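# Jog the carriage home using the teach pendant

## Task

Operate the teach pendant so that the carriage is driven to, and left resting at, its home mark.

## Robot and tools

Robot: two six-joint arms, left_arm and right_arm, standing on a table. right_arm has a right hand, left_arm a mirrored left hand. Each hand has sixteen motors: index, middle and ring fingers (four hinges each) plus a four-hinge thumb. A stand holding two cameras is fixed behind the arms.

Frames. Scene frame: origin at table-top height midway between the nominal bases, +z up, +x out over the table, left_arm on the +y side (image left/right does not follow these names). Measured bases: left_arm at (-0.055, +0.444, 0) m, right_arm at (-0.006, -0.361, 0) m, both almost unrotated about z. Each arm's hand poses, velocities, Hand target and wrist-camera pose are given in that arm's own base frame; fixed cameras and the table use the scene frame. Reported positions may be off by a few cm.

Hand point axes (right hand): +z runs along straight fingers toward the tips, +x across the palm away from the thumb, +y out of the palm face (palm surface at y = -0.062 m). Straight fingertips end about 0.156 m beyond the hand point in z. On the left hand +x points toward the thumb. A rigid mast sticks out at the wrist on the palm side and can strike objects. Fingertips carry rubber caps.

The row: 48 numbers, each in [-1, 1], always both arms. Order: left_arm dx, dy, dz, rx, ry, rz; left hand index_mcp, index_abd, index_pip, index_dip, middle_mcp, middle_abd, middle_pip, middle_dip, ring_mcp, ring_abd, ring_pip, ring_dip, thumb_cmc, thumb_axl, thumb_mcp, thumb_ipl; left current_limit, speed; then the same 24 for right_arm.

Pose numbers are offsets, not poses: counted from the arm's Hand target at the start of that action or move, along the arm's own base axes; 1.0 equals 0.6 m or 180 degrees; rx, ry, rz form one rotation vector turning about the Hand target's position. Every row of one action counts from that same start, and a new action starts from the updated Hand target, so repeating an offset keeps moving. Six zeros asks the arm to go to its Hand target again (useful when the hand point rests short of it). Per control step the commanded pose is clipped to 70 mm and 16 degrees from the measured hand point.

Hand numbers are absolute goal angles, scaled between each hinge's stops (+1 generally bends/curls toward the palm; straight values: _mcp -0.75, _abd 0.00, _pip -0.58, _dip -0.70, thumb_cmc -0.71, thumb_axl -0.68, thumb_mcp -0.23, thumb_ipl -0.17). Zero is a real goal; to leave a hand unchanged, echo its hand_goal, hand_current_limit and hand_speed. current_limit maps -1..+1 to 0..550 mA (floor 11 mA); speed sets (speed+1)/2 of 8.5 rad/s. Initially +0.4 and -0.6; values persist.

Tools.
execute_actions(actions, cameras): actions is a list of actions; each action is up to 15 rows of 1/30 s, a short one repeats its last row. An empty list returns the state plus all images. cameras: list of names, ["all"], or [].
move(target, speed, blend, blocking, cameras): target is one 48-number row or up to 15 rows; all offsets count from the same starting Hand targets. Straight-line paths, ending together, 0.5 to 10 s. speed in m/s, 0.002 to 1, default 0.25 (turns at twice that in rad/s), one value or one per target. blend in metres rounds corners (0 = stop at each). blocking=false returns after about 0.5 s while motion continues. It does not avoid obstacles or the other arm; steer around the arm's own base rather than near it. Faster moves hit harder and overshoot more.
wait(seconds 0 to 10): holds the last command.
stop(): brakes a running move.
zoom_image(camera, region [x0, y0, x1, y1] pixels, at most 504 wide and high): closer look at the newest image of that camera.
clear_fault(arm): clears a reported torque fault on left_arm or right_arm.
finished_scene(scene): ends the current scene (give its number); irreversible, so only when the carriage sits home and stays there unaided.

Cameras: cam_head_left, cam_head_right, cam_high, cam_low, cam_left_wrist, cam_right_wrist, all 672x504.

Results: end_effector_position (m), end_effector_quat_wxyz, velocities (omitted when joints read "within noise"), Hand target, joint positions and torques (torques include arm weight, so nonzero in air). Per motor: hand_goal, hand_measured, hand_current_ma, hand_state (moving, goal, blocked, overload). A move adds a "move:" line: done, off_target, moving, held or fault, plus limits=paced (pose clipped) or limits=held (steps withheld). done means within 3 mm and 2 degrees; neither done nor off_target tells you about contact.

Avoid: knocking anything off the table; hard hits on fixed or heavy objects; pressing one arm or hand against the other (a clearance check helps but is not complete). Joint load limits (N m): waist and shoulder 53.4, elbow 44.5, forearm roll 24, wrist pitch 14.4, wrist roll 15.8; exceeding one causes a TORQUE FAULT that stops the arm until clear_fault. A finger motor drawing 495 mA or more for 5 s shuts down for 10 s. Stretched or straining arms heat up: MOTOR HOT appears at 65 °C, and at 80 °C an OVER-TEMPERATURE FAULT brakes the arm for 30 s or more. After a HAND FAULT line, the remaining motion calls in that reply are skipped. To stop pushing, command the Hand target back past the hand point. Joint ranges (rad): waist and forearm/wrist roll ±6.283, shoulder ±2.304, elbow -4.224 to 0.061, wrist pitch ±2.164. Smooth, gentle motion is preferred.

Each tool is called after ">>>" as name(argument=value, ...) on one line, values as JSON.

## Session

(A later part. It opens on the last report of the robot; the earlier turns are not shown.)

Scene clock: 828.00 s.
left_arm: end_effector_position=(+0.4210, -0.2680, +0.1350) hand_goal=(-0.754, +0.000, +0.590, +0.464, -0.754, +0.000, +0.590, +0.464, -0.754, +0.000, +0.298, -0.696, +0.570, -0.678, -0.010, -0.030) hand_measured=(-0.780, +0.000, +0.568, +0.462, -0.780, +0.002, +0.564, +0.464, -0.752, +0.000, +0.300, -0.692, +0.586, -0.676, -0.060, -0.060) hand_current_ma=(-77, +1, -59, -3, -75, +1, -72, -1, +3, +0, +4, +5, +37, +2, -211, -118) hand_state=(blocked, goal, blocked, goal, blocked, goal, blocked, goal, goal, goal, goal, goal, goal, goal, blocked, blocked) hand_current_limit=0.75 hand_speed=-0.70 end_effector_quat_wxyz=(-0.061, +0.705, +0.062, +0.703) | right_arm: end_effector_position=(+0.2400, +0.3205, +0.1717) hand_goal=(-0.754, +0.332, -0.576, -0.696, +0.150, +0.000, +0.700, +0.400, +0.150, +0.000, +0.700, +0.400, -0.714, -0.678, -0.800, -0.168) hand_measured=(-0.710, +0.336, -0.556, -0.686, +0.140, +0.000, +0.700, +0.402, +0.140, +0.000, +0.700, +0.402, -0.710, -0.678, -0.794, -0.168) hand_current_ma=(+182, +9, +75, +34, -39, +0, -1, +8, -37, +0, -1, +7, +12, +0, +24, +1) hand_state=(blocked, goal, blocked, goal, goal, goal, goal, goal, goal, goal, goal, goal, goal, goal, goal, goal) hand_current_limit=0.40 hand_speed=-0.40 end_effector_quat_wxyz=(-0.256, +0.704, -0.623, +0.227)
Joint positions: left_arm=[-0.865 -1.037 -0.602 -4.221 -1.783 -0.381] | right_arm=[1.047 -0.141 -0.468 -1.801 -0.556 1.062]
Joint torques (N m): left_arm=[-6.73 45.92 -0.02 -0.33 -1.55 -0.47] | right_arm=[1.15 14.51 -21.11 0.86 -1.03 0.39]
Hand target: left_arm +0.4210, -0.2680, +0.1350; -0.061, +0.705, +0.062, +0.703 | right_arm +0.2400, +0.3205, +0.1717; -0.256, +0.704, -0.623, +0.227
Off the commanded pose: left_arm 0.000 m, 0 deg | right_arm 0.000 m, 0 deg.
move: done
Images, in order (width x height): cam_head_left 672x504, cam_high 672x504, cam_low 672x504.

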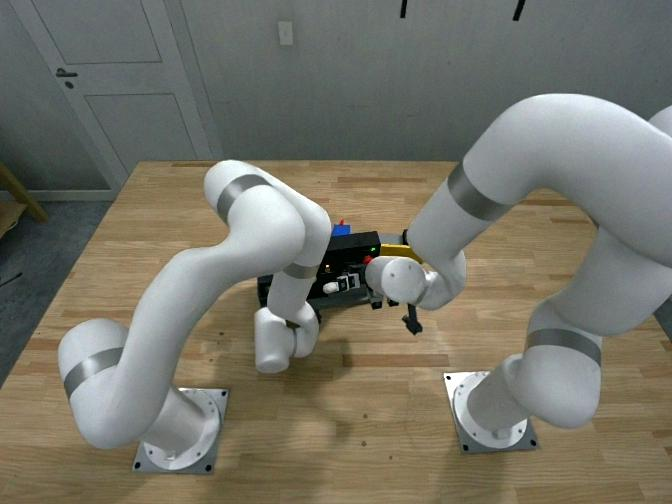

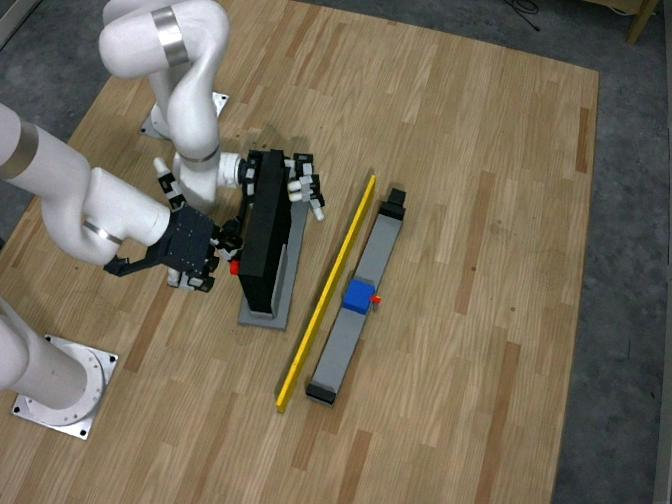

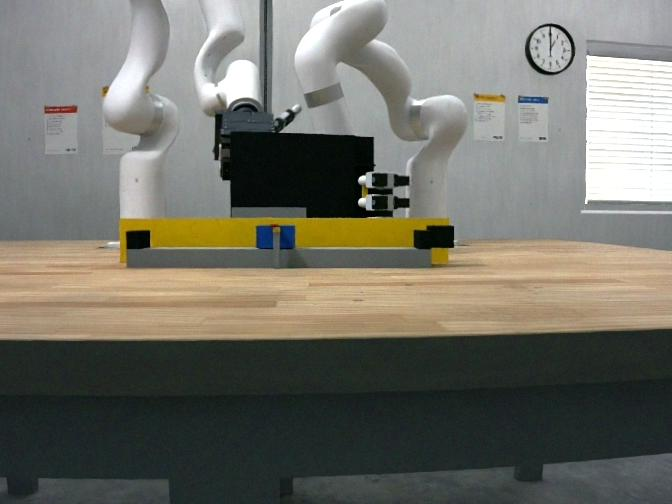

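>>> move(target=[[0,0,0,0,0,0,-0.754,0,0.591,0.464,-0.754,0,0.591,0.464,-0.754,0,0.299,-0.696,0.571,-0.678,-0.01,-0.03,0.75,-0.7,0.0058,0.0007,0,0,0,0,-0.754,0.333,-0.576,-0.696,0.15,0,0.7,0.4,0.15,0,0.7,0.4,-0.714,-0.678,-0.8,-0.168,0.4,-0.4]], speed=0.06)

>>> move(target=[0,0,0,0,0,0,-0.754,0,0.591,0.464,-0.754,0,0.591,0.464,-0.754,0,0.299,-0.696,0.571,-0.678,-0.01,-0.03,0.75,-0.7,-0.0058,-0.0007,0,0,0,0,-0.754,0.333,-0.576,-0.696,0.15,0,0.7,0.4,0.15,0,0.7,0.4,-0.714,-0.678,-0.8,-0.168,0.4,-0.4], speed=0.06, cameras=["cam_head_left","cam_high","cam_low"])

>>> zoom_image(camera="cam_high", region=[330, 270, 410, 350])

>>> zoom_image(camera="cam_low", region=[210, 210, 300, 280])

Scene clock: 841.27 s.
left_arm: end_effector_position=(+0.4210, -0.2680, +0.1350) hand_goal=(-0.754, +0.000, +0.590, +0.464, -0.754, +0.000, +0.590, +0.464, -0.754, +0.000, +0.298, -0.696, +0.570, -0.678, -0.010, -0.030) hand_measured=(-0.780, +0.000, +0.568, +0.462, -0.780, +0.002, +0.564, +0.464, -0.752, +0.000, +0.300, -0.692, +0.586, -0.676, -0.060, -0.060) hand_current_ma=(-77, +1, -59, -3, -75, +1, -72, -1, +3, +0, +4, +5, +37, +2, -211, -118) hand_state=(blocked, goal, blocked, goal, blocked, goal, blocked, goal, goal, goal, goal, goal, goal, goal, blocked, blocked) hand_current_limit=0.75 hand_speed=-0.70 end_effector_quat_wxyz=(-0.061, +0.705, +0.062, +0.703) | right_arm: end_effector_position=(+0.2434, +0.3210, +0.1717) hand_goal=(-0.754, +0.332, -0.576, -0.696, +0.150, +0.000, +0.700, +0.400, +0.150, +0.000, +0.700, +0.400, -0.714, -0.678, -0.800, -0.168) hand_measured=(-0.702, +0.340, -0.550, -0.686, +0.140, +0.000, +0.700, +0.402, +0.140, +0.000, +0.700, +0.402, -0.710, -0.678, -0.794, -0.168) hand_current_ma=(+225, +23, +95, +34, -39, +0, -1, +8, -37, +0, -1, +7, +12, +0, +24, +1) hand_state=(blocked, goal, blocked, goal, goal, goal, goal, goal, goal, goal, goal, goal, goal, goal, goal, goal) hand_current_limit=0.40 hand_speed=-0.40 end_effector_quat_wxyz=(-0.256, +0.704, -0.623, +0.227)
Joint positions: left_arm=[-0.865 -1.037 -0.602 -4.221 -1.783 -0.381] | right_arm=[1.039 -0.146 -0.473 -1.808 -0.553 1.062]
Joint torques (N m): left_arm=[-7.99 47.08 -0.05 -0.08 -1.58 -0.6] | right_arm=[-1.09 13.61 -23.46 -0.62 -0.85 -0.44]
Hand target: left_arm +0.4210, -0.2680, +0.1350; -0.061, +0.705, +0.062, +0.703 | right_arm +0.2435, +0.3210, +0.1717; -0.256, +0.704, -0.623, +0.227
Off the commanded pose: left_arm 0.000 m, 0 deg | right_arm 0.000 m, 0 deg.
move: done

Scene clock: 841.97 s.
left_arm: end_effector_position=(+0.4210, -0.2680, +0.1350) hand_goal=(-0.754, +0.000, +0.590, +0.464, -0.754, +0.000, +0.590, +0.464, -0.754, +0.000, +0.298, -0.696, +0.570, -0.678, -0.010, -0.030) hand_measured=(-0.780, +0.000, +0.568, +0.462, -0.780, +0.002, +0.564, +0.464, -0.752, +0.000, +0.300, -0.692, +0.586, -0.676, -0.060, -0.060) hand_current_ma=(-77, +1, -59, -3, -75, +1, -72, -1, +3, +0, +4, +5, +37, +2, -211, -118) hand_state=(blocked, goal, blocked, goal, blocked, goal, blocked, goal, goal, goal, goal, goal, goal, goal, blocked, blocked) hand_current_limit=0.75 hand_speed=-0.70 end_effector_quat_wxyz=(-0.061, +0.705, +0.062, +0.703) | right_arm: end_effector_position=(+0.2400, +0.3205, +0.1717) hand_goal=(-0.754, +0.332, -0.576, -0.696, +0.150, +0.000, +0.700, +0.400, +0.150, +0.000, +0.700, +0.400, -0.714, -0.678, -0.800, -0.168) hand_measured=(-0.710, +0.336, -0.556, -0.686, +0.140, +0.000, +0.700, +0.402, +0.140, +0.000, +0.700, +0.402, -0.710, -0.678, -0.794, -0.168) hand_current_ma=(+182, +10, +75, +34, -39, +0, -1, +8, -37, +0, -1, +7, +12, +0, +24, +1) hand_state=(blocked, goal, blocked, goal, goal, goal, goal, goal, goal, goal, goal, goal, goal, goal, goal, goal) hand_current_limit=0.40 hand_speed=-0.40 end_effector_quat_wxyz=(-0.256, +0.704, -0.623, +0.227)
Joint positions: left_arm=[-0.865 -1.037 -0.602 -4.221 -1.783 -0.381] | right_arm=[1.047 -0.141 -0.468 -1.801 -0.556 1.062]
Joint torques (N m): left_arm=[-6.27 46.51 -0.3 -0.03 -1.55 -0.64] | right_arm=[0.65 15.41 -20.77 0.19 -0.97 0.42]
Hand target: left_arm +0.4210, -0.2680, +0.1350; -0.061, +0.705, +0.062, +0.703 | right_arm +0.2400, +0.3205, +0.1717; -0.256, +0.704, -0.623, +0.227
Off the commanded pose: left_arm 0.000 m, 0 deg | right_arm 0.000 m, 0 deg.
move: done
Images, in order (width x height): cam_head_left 672x504, cam_high 672x504, cam_low 672x504.

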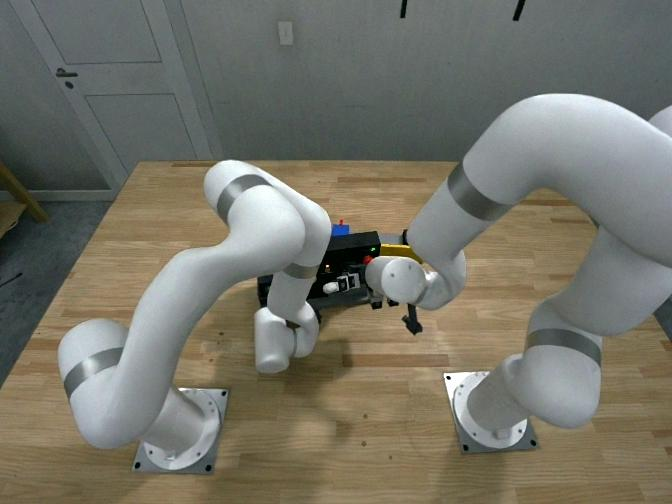

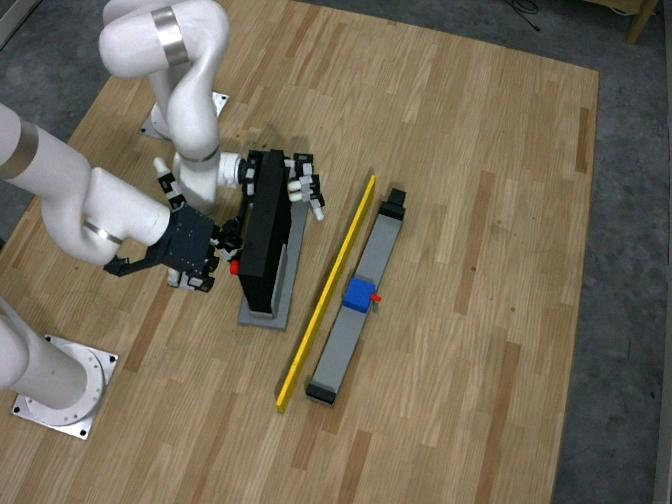

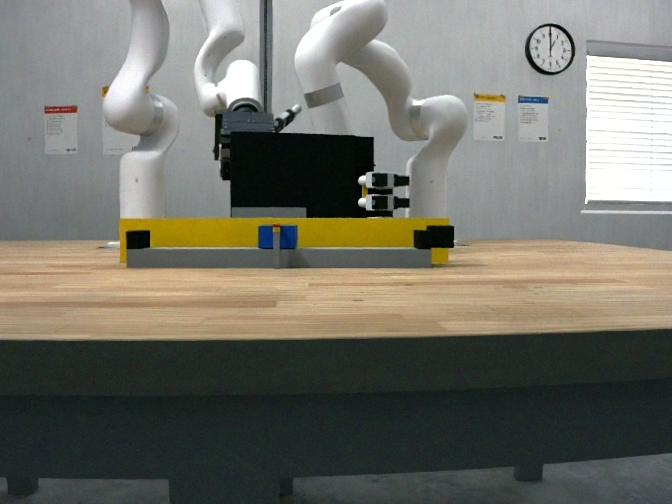

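Scaled by 6.300 from the camera's 672x504 image, which has a finer 960x720 frame.

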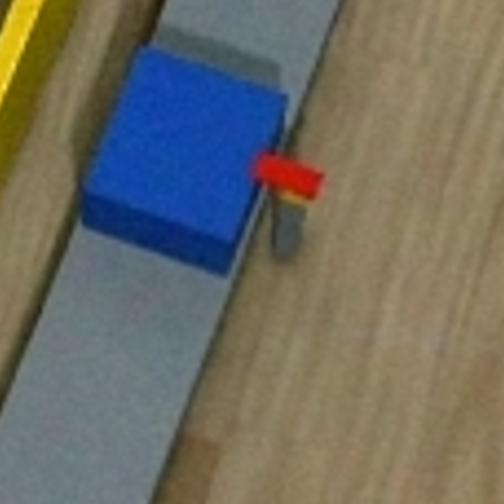

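Scaled by 5.600 from the camera's 672x504 image, which has a finer 960x720 frame.

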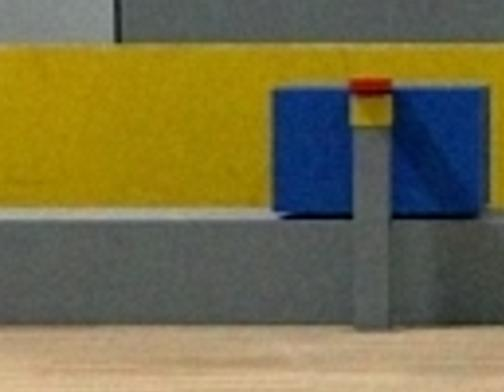

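>>> move(target=[0,0,0,0,0,0,-0.754,0,0.591,0.464,-0.754,0,0.591,0.464,-0.754,0,0.299,-0.696,0.571,-0.678,-0.01,-0.03,0.75,-0.7,-0.06,-0.007,0,0,0,0,-0.754,0.333,-0.576,-0.696,0.15,0,0.7,0.4,0.15,0,0.7,0.4,-0.714,-0.678,-0.8,-0.168,0.4,-0.4], speed=0.08)

>>> move(target=[0,0,0,0,0,0,-0.754,0,0.591,0.464,-0.754,0,0.591,0.464,-0.754,0,0.299,-0.696,0.571,-0.678,-0.226,-0.168,0.75,-0.7,0,0,0,0,0,0,-0.754,0,-0.576,-0.696,0.15,0,0.7,0.4,0.15,0,0.7,0.4,-0.714,-0.678,-0.8,-0.168,0.4,-0.4], speed=0.08)

>>> move(target=[[0.0328,0.0058,0,0,0,0,-0.754,0,0.591,0.464,-0.754,0,0.591,0.464,-0.754,0,0.299,-0.696,0.571,-0.678,-0.226,-0.168,0.4,-0.7,-0.05,-0.05,0.05,0,0,0,-0.754,0,-0.576,-0.696,0.15,0,0.7,0.4,0.15,0,0.7,0.4,-0.714,-0.678,-0.8,-0.168,0.4,-0.4],[0.0038,0.17,0,0,0,0,-0.754,0,0.591,0.464,-0.754,0,0.591,0.464,-0.754,0,0.299,-0.696,0.571,-0.678,-0.226,-0.168,0.4,-0.7,-0.05,-0.05,0.05,0,0,0,-0.754,0,-0.576,-0.696,0.15,0,0.7,0.4,0.15,0,0.7,0.4,-0.714,-0.678,-0.8,-0.168,0.4,-0.4]], speed=0.06, cameras=["all"])

>>> zoom_image(camera="cam_low", region=[210, 210, 300, 280])

>>> zoom_image(camera="cam_high", region=[330, 270, 410, 350])

Scene clock: 855.67 s.
left_arm: end_effector_position=(+0.4210, -0.2680, +0.1350) hand_goal=(-0.754, +0.000, +0.590, +0.464, -0.754, +0.000, +0.590, +0.464, -0.754, +0.000, +0.298, -0.696, +0.570, -0.678, -0.010, -0.030) hand_measured=(-0.780, +0.000, +0.568, +0.462, -0.780, +0.002, +0.564, +0.464, -0.752, +0.000, +0.300, -0.692, +0.586, -0.676, -0.060, -0.060) hand_current_ma=(-77, +1, -59, -3, -75, +1, -72, -1, +3, +0, +4, +5, +37, +2, -211, -118) hand_state=(blocked, goal, blocked, goal, blocked, goal, blocked, goal, goal, goal, goal, goal, goal, goal, blocked, blocked) hand_current_limit=0.75 hand_speed=-0.70 end_effector_quat_wxyz=(-0.061, +0.705, +0.062, +0.703) | right_arm: end_effector_position=(+0.2040, +0.3163, +0.1717) hand_goal=(-0.754, +0.332, -0.576, -0.696, +0.150, +0.000, +0.700, +0.400, +0.150, +0.000, +0.700, +0.400, -0.714, -0.678, -0.800, -0.168) hand_measured=(-0.734, +0.334, -0.570, -0.692, +0.140, +0.000, +0.700, +0.402, +0.140, +0.000, +0.700, +0.402, -0.710, -0.678, -0.794, -0.168) hand_current_ma=(+74, +4, +21, +9, -39, +0, -1, +8, -37, +0, -1, +7, +12, +0, +24, +1) hand_state=(goal, goal, goal, goal, goal, goal, goal, goal, goal, goal, goal, goal, goal, goal, goal, goal) hand_current_limit=0.40 hand_speed=-0.40 end_effector_quat_wxyz=(-0.256, +0.704, -0.623, +0.227)
Joint positions: left_arm=[-0.865 -1.037 -0.602 -4.221 -1.783 -0.381] | right_arm=[1.14 -0.096 -0.415 -1.715 -0.587 1.066]
Joint torques (N m): left_arm=[-6.54 47.12 -0.31 0.15 -1.51 -0.53] | right_arm=[0.57 13.9 -19.65 0.47 -1.01 -0.51]
Hand target: left_arm +0.4210, -0.2680, +0.1350; -0.061, +0.705, +0.062, +0.703 | right_arm +0.2040, +0.3163, +0.1717; -0.256, +0.704, -0.623, +0.227
Off the commanded pose: left_arm 0.000 m, 0 deg | right_arm 0.000 m, 0 deg.
move: done

Scene clock: 856.20 s.
left_arm: end_effector_position=(+0.4210, -0.2680, +0.1350) hand_goal=(-0.754, +0.000, +0.590, +0.464, -0.754, +0.000, +0.590, +0.464, -0.754, +0.000, +0.298, -0.696, +0.570, -0.678, -0.226, -0.168) hand_measured=(-0.780, +0.000, +0.566, +0.462, -0.780, +0.002, +0.562, +0.464, -0.752, +0.000, +0.300, -0.692, +0.586, -0.676, -0.224, -0.166) hand_current_ma=(-77, +1, -59, -3, -75, +1, -72, -1, +3, +0, +4, +5, +37, +2, +4, +4) hand_state=(blocked, goal, blocked, goal, blocked, goal, blocked, goal, goal, goal, goal, goal, goal, goal, goal, goal) hand_current_limit=0.75 hand_speed=-0.70 end_effector_quat_wxyz=(-0.061, +0.705, +0.062, +0.703) | right_arm: end_effector_position=(+0.2040, +0.3163, +0.1717) hand_goal=(-0.754, +0.000, -0.576, -0.696, +0.150, +0.000, +0.700, +0.400, +0.150, +0.000, +0.700, +0.400, -0.714, -0.678, -0.800, -0.168) hand_measured=(-0.734, +0.004, -0.570, -0.692, +0.140, +0.000, +0.700, +0.402, +0.140, +0.000, +0.700, +0.402, -0.710, -0.678, -0.794, -0.168) hand_current_ma=(+74, +7, +21, +9, -39, +0, -1, +8, -37, +0, -1, +7, +12, +0, +24, +1) hand_state=(goal, goal, goal, goal, goal, goal, goal, goal, goal, goal, goal, goal, goal, goal, goal, goal) hand_current_limit=0.40 hand_speed=-0.40 end_effector_quat_wxyz=(-0.256, +0.704, -0.623, +0.227)
Joint positions: left_arm=[-0.865 -1.037 -0.602 -4.221 -1.783 -0.381] | right_arm=[1.14 -0.096 -0.415 -1.715 -0.587 1.066]
Joint torques (N m): left_arm=[-7.29 45.45 -0.51 0.24 -1.94 -0.48] | right_arm=[1.64 13.4 -19.77 0.63 -0.75 -0.48]
Hand target: left_arm +0.4210, -0.2680, +0.1350; -0.061, +0.705, +0.062, +0.703 | right_arm +0.2040, +0.3163, +0.1717; -0.256, +0.704, -0.623, +0.227
Off the commanded pose: left_arm 0.000 m, 0 deg | right_arm 0.000 m, 0 deg.
move: done

Scene clock: 859.53 s.
left_arm: end_effector_position=(+0.4233, -0.1660, +0.1350) hand_goal=(-0.754, +0.000, +0.590, +0.464, -0.754, +0.000, +0.590, +0.464, -0.754, +0.000, +0.298, -0.696, +0.570, -0.678, -0.226, -0.168) hand_measured=(-0.756, +0.000, +0.588, +0.462, -0.756, +0.002, +0.586, +0.464, -0.752, +0.000, +0.300, -0.692, +0.586, -0.676, -0.224, -0.166) hand_current_ma=(-4, +1, -4, -3, -3, +1, -5, -1, +3, +0, +4, +5, +37, +2, +4, +4) hand_state=(goal, goal, goal, goal, goal, goal, goal, goal, goal, goal, goal, goal, goal, goal, goal, goal) hand_current_limit=0.40 hand_speed=-0.70 end_effector_quat_wxyz=(-0.061, +0.705, +0.062, +0.703) | right_arm: end_effector_position=(+0.1740, +0.2863, +0.2017) hand_goal=(-0.754, +0.000, -0.576, -0.696, +0.150, +0.000, +0.700, +0.400, +0.150, +0.000, +0.700, +0.400, -0.714, -0.678, -0.800, -0.168) hand_measured=(-0.734, +0.002, -0.570, -0.692, +0.140, +0.000, +0.700, +0.402, +0.140, +0.000, +0.700, +0.402, -0.710, -0.678, -0.794, -0.168) hand_current_ma=(+74, +7, +20, +9, -39, +0, -1, +8, -37, +0, -1, +7, +12, +0, +24, +1) hand_state=(goal, goal, goal, goal, goal, goal, goal, goal, goal, goal, goal, goal, goal, goal, goal, goal) hand_current_limit=0.40 hand_speed=-0.40 end_effector_quat_wxyz=(-0.256, +0.704, -0.623, +0.227)
Joint positions: left_arm=[-0.561 -1.076 -0.476 -3.971 -2 -0.429] | right_arm=[1.194 0.095 -0.326 -1.513 -0.602 0.882]
Joint torques (N m): left_arm=[2.09 44.03 3.36 0.81 -2.57 0.18] | right_arm=[1.22 9.73 -24.26 0.22 -0.74 -0.44]
Hand target: left_arm +0.4233, -0.1660, +0.1350; -0.061, +0.705, +0.062, +0.703 | right_arm +0.1740, +0.2863, +0.2017; -0.256, +0.704, -0.623, +0.227
Off the commanded pose: left_arm 0.000 m, 0 deg | right_arm 0.000 m, 0 deg.
move: done
camera_calibration:
cam_left_wrist: T_world_to_cam=[[-0.0902141, 0.642766, -0.760732, 0.217424], [-0.823065, 0.381952, 0.42033, 0.306344], [0.560737, 0.664051, 0.494581, -0.0665207], [0, 0, 0, 1]] pos_world=[0.309056, -0.212588, 0.0695354]
cam_right_wrist: T_world_to_cam=[[-0.542385, 0.74915, -0.380254, -0.00406623], [-0.0817867, 0.40338, 0.91137, -0.32898], [0.83614, 0.525413, -0.157517, -0.140521], [0, 0, 0, 1]] pos_world=[0.0883832, 0.209582, 0.276142]

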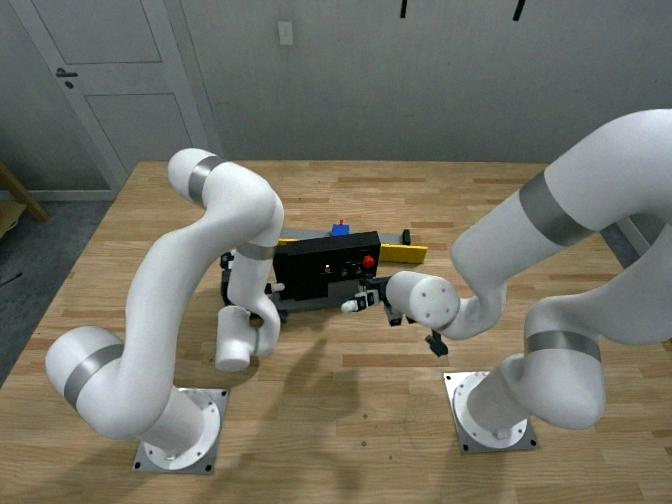

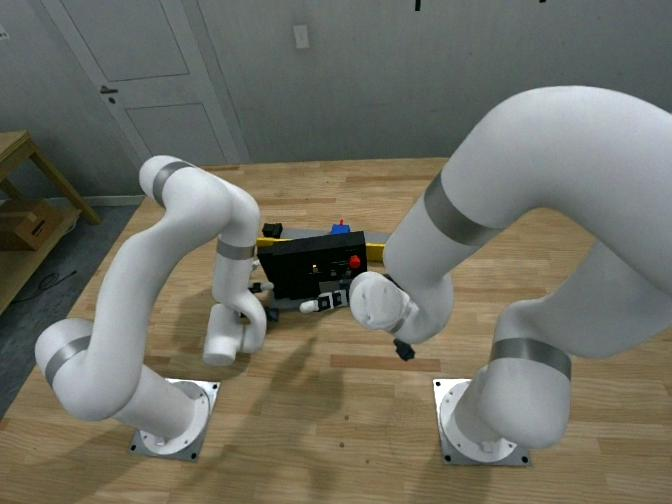

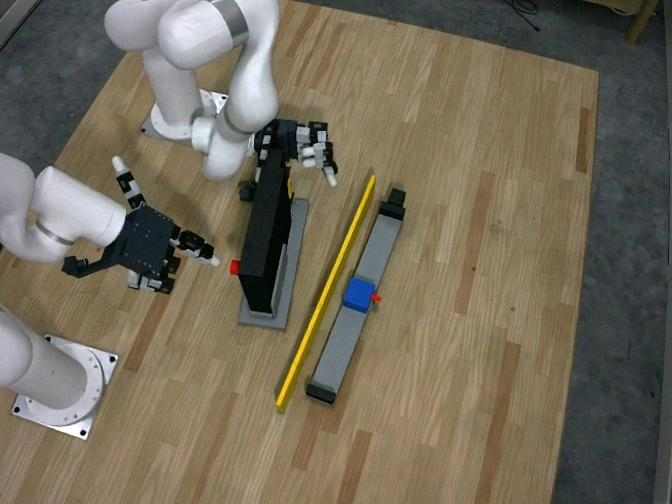

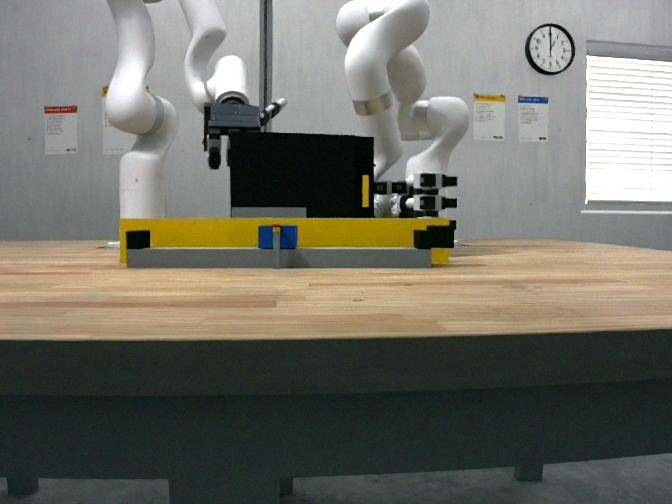

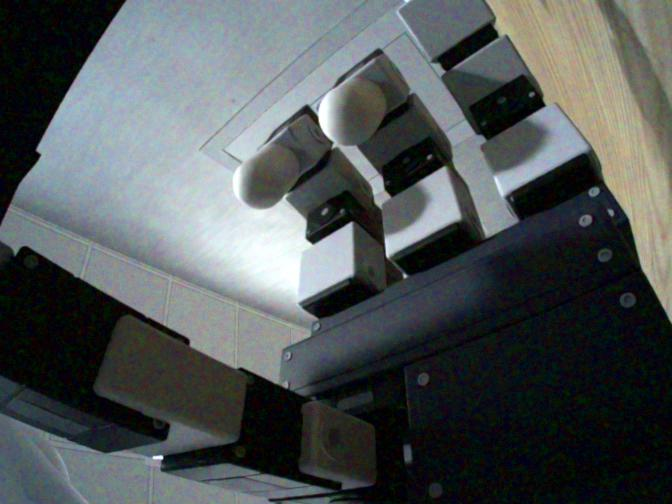

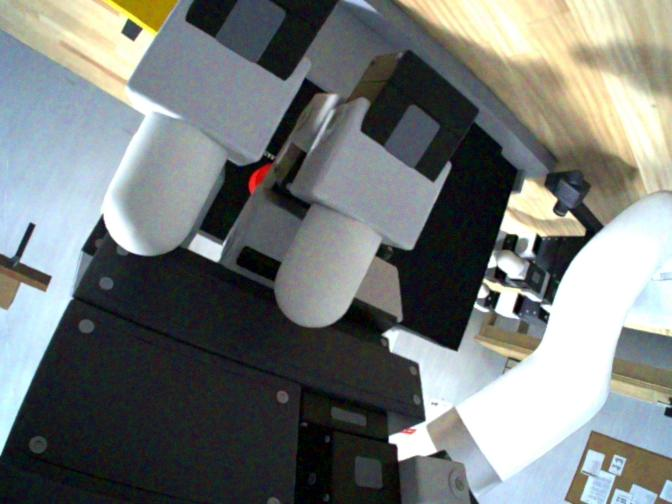

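Scaled by 5.600 from the camera's 672x504 image, which has a finer 960x720 frame.

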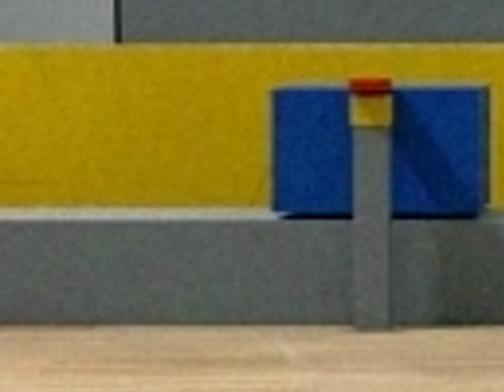

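Scaled by 6.300 from the camera's 672x504 image, which has a finer 960x720 frame.

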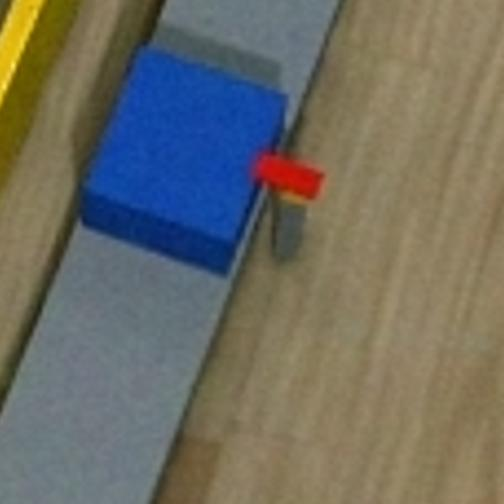

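>>> finished_scene(scene=1)

The scene is finished: the task was done.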